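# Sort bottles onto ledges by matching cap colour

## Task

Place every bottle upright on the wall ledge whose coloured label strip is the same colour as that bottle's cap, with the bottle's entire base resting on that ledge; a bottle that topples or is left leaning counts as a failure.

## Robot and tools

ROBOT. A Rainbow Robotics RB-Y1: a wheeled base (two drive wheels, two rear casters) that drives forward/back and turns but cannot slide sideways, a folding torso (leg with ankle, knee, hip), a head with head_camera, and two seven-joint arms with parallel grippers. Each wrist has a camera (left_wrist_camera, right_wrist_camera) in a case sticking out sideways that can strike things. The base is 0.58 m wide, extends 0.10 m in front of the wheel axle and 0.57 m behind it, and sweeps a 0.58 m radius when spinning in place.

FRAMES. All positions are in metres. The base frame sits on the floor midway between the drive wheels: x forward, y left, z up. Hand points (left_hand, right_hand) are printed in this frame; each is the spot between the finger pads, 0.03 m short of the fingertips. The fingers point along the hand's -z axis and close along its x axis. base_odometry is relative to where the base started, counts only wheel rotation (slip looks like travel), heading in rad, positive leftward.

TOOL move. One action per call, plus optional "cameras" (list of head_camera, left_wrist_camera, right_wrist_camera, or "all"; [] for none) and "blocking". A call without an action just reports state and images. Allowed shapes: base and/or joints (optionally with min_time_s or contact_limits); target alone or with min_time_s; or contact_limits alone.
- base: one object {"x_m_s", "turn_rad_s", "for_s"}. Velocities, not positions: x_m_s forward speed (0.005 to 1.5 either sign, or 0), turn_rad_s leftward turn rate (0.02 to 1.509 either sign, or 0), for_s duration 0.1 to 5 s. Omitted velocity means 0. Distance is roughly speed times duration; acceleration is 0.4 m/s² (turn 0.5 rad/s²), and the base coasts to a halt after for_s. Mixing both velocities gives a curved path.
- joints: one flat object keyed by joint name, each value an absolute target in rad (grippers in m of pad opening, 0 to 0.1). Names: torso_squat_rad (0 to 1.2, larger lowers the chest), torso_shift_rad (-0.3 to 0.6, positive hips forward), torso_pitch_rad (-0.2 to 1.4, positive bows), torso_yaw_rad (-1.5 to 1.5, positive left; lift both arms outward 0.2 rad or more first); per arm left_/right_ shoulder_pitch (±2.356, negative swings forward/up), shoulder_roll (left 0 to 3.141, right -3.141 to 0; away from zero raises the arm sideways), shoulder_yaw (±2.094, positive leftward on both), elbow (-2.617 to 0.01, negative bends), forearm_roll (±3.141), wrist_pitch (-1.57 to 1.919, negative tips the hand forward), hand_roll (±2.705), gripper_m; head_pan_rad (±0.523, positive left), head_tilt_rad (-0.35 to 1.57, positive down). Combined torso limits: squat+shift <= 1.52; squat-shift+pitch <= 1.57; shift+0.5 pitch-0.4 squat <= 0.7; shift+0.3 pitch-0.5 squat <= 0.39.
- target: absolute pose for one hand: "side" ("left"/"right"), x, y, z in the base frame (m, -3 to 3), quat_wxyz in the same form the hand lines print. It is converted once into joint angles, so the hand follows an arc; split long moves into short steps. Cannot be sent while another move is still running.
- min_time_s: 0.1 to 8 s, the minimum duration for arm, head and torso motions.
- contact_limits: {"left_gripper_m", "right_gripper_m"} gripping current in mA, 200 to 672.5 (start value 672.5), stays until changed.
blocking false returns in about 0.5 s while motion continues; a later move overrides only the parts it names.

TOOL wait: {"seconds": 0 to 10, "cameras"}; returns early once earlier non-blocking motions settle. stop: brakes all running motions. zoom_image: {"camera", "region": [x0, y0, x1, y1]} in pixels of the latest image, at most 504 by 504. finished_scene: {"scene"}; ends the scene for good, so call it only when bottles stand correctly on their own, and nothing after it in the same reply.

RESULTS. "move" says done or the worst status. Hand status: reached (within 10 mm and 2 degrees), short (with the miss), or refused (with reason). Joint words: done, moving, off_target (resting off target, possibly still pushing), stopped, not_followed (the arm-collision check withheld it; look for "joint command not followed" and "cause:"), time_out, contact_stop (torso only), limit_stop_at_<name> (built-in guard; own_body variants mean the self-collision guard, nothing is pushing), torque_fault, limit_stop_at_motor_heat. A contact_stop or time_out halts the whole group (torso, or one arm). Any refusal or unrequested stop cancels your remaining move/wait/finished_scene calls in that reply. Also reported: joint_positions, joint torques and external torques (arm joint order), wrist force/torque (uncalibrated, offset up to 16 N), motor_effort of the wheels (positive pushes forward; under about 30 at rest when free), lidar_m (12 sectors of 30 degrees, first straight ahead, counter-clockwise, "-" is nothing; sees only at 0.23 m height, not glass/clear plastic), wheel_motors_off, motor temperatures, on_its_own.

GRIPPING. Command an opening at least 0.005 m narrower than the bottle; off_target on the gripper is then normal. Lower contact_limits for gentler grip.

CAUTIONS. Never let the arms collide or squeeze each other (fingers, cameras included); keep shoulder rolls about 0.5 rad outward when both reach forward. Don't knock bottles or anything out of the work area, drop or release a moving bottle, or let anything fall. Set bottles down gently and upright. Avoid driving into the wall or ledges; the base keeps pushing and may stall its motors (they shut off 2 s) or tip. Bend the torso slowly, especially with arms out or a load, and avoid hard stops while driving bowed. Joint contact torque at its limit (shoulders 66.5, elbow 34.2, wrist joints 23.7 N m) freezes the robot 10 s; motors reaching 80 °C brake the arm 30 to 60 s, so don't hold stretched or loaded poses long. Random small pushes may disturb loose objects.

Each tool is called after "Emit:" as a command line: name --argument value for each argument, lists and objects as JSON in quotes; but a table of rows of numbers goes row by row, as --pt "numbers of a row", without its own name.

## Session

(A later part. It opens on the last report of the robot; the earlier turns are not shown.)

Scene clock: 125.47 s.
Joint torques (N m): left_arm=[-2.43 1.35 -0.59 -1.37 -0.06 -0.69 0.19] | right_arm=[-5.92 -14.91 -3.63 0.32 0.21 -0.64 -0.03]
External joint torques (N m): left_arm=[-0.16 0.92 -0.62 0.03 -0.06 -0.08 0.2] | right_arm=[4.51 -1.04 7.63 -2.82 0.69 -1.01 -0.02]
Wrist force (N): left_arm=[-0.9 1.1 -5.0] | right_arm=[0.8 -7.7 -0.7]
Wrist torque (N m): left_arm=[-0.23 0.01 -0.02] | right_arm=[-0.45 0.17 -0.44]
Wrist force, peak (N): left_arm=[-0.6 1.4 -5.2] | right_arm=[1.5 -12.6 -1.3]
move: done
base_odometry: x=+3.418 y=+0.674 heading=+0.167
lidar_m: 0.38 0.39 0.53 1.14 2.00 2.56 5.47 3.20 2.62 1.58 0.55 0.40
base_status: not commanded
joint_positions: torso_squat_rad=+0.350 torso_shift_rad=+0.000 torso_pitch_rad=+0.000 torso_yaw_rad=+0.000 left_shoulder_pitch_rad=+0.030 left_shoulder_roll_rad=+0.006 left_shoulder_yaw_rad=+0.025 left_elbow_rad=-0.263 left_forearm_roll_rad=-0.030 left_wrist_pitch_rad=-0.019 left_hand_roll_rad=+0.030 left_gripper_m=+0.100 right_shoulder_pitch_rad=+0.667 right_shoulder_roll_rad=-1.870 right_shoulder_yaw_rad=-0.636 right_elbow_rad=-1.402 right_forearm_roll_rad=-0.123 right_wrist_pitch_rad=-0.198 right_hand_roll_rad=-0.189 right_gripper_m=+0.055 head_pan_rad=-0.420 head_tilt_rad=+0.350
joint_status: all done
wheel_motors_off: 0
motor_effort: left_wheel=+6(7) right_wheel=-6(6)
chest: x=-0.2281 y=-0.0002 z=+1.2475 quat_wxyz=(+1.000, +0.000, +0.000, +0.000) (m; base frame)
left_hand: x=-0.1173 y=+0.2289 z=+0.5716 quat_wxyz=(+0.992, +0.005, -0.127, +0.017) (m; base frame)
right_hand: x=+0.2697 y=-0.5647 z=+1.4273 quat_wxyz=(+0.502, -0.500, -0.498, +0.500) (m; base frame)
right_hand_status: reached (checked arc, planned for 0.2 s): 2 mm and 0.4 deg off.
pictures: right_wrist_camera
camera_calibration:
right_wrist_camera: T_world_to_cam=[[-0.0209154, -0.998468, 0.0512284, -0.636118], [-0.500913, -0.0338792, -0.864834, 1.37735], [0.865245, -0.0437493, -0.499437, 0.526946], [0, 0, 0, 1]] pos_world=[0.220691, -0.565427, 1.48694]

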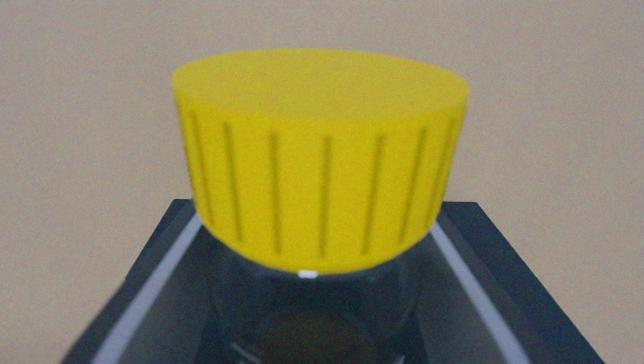

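Emit:
move --joints '{"right_gripper_m": 0.1}'

Emit:
move --base '{"x_m_s": -0.5, "for_s": 0.8}' --joints '{"head_pan_rad": -0.1}' --cameras '["head_camera", "right_wrist_camera"]'

Emit:
zoom_image --camera "head_camera" --region '[560, 80, 896, 330]'

Emit:
zoom_image --camera "head_camera" --region '[0, 100, 336, 350]'

Scene clock: 127.27 s.
Joint torques (N m): left_arm=[-2.24 1.35 -0.55 -1.36 -0.13 -0.71 0.37] | right_arm=[-8.37 -14.96 -8.24 2.59 -0.12 0.25 0]
External joint torques (N m): left_arm=[0.02 0.92 -0.58 0.04 -0.14 -0.09 0.39] | right_arm=[2.06 -1.1 3.02 -0.56 0.35 -0.12 0.01]
Wrist force (N): left_arm=[-0.3 1.1 -5.1] | right_arm=[2.6 4.2 0.0]
Wrist torque (N m): left_arm=[-0.23 0.06 -0.03] | right_arm=[-0.18 0.00 -0.30]
Wrist force, peak (N): left_arm=[-0.7 0.9 -5.3] | right_arm=[0.4 -8.9 0.8]
move: done
base_odometry: x=+3.418 y=+0.674 heading=+0.167
lidar_m: 0.37 0.39 0.53 1.14 1.99 2.57 5.46 3.19 2.63 1.58 0.55 0.40
base_status: not commanded
joint_positions: torso_squat_rad=+0.350 torso_shift_rad=+0.000 torso_pitch_rad=+0.000 torso_yaw_rad=+0.000 left_shoulder_pitch_rad=+0.030 left_shoulder_roll_rad=+0.006 left_shoulder_yaw_rad=+0.025 left_elbow_rad=-0.263 left_forearm_roll_rad=-0.030 left_wrist_pitch_rad=-0.019 left_hand_roll_rad=+0.030 left_gripper_m=+0.100 right_shoulder_pitch_rad=+0.668 right_shoulder_roll_rad=-1.870 right_shoulder_yaw_rad=-0.635 right_elbow_rad=-1.403 right_forearm_roll_rad=-0.123 right_wrist_pitch_rad=-0.198 right_hand_roll_rad=-0.189 right_gripper_m=+0.100 head_pan_rad=-0.420 head_tilt_rad=+0.350
joint_status: all done
wheel_motors_off: 0
motor_effort: left_wheel=+6(7) right_wheel=-5(7)
chest: x=-0.2280 y=-0.0002 z=+1.2475 quat_wxyz=(+1.000, +0.000, +0.000, +0.000) (m; base frame)
left_hand: x=-0.1173 y=+0.2289 z=+0.5716 quat_wxyz=(+0.992, +0.005, -0.127, +0.017) (m; base frame)
right_hand: x=+0.2697 y=-0.5648 z=+1.4262 quat_wxyz=(+0.503, -0.499, -0.497, +0.501) (m; base frame)
pictures: none

Scene clock: 129.67 s.
Joint torques (N m): left_arm=[-2.71 1.22 -0.16 -1.6 -0.21 -0.74 0.35] | right_arm=[-8.72 -15.66 -8.93 3.27 -0.39 0.01 0.04]
External joint torques (N m): left_arm=[-0.45 0.79 -0.19 -0.2 -0.21 -0.13 0.36] | right_arm=[1.7 -1.79 2.34 0.12 0.08 -0.36 0.04]
Wrist force (N): left_arm=[-0.5 1.1 -4.7] | right_arm=[3.0 4.9 0.2]
Wrist torque (N m): left_arm=[-0.25 0.06 -0.03] | right_arm=[-0.32 0.08 -0.31]
Wrist force, peak (N): left_arm=[-0.5 1.4 -5.3] | right_arm=[3.0 5.4 0.8]
move: done
base_odometry: x=+3.102 y=+0.620 heading=+0.168
lidar_m: 0.69 0.73 0.98 1.18 1.85 2.78 5.15 3.04 2.60 2.52 1.00 0.73
base_status: done (sent for 0.8 of 0.8 s)
joint_positions: torso_squat_rad=+0.350 torso_shift_rad=+0.000 torso_pitch_rad=+0.000 torso_yaw_rad=+0.000 left_shoulder_pitch_rad=+0.030 left_shoulder_roll_rad=+0.006 left_shoulder_yaw_rad=+0.025 left_elbow_rad=-0.263 left_forearm_roll_rad=-0.030 left_wrist_pitch_rad=-0.019 left_hand_roll_rad=+0.030 left_gripper_m=+0.100 right_shoulder_pitch_rad=+0.668 right_shoulder_roll_rad=-1.870 right_shoulder_yaw_rad=-0.635 right_elbow_rad=-1.403 right_forearm_roll_rad=-0.123 right_wrist_pitch_rad=-0.199 right_hand_roll_rad=-0.189 right_gripper_m=+0.100 head_pan_rad=-0.100 head_tilt_rad=+0.350
joint_status: all done
wheel_motors_off: 0
motor_effort: left_wheel=+10(32) right_wheel=-6(29)
chest: x=-0.2280 y=-0.0002 z=+1.2475 quat_wxyz=(+1.000, +0.000, +0.000, +0.000) (m; base frame)
left_hand: x=-0.1174 y=+0.2289 z=+0.5716 quat_wxyz=(+0.992, +0.005, -0.127, +0.017) (m; base frame)
right_hand: x=+0.2697 y=-0.5649 z=+1.4260 quat_wxyz=(+0.503, -0.499, -0.497, +0.501) (m; base frame)
pictures: head_camera, right_wrist_camera
camera_calibration:
head_camera: T_world_to_cam=[[-0.1276, -0.991538, 0.0238808, -0.0564169], [-0.308278, 0.0167639, -0.951149, 1.37177], [0.9427, -0.128728, -0.307808, 0.582787], [0, 0, 0, 1]] pos_world=[-0.133705, -0.00391458, 1.48549]
right_wrist_camera: T_world_to_cam=[[-0.0208939, -0.998475, 0.0511006, -0.636071], [-0.503002, -0.0336737, -0.863629, 1.37519], [0.864033, -0.0437482, -0.501531, 0.529545], [0, 0, 0, 1]] pos_world=[0.220886, -0.565627, 1.48574]

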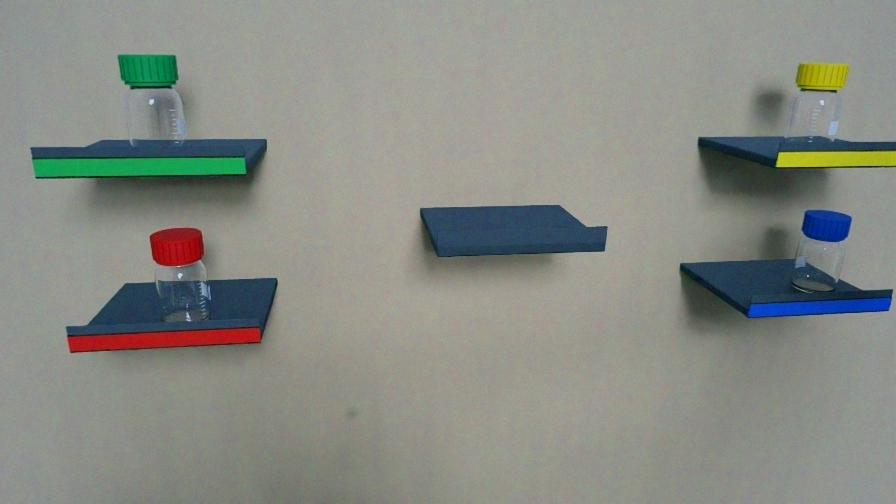

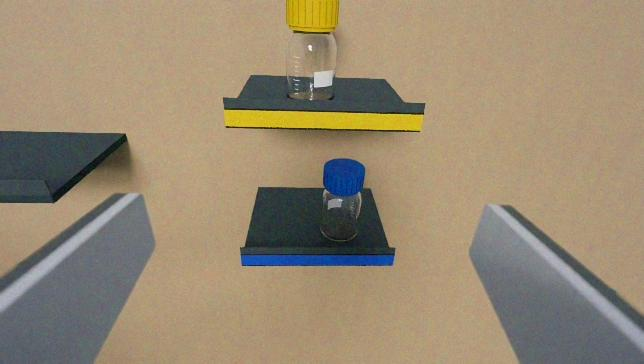

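Scaled by 1.500 from the camera's 896x504 image, which has a finer 1280x720 frame.

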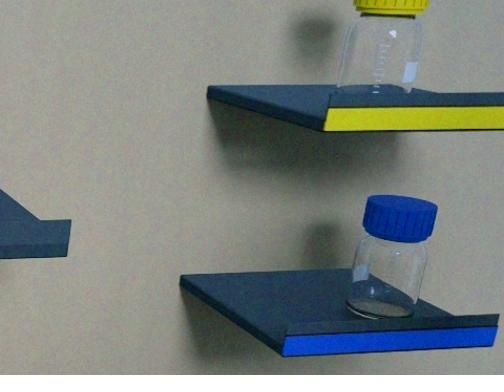

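Scaled by 1.500 from the camera's 896x504 image, which has a finer 1280x720 frame.

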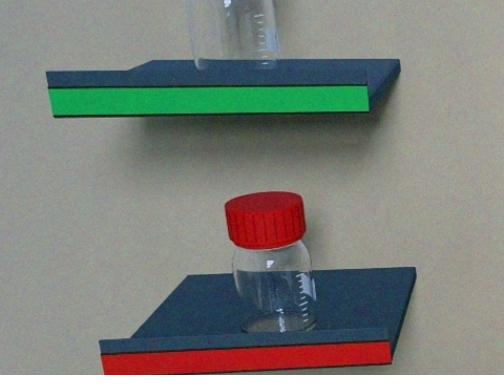

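Emit:
finished_scene --scene 2

The scene is finished: the task was done.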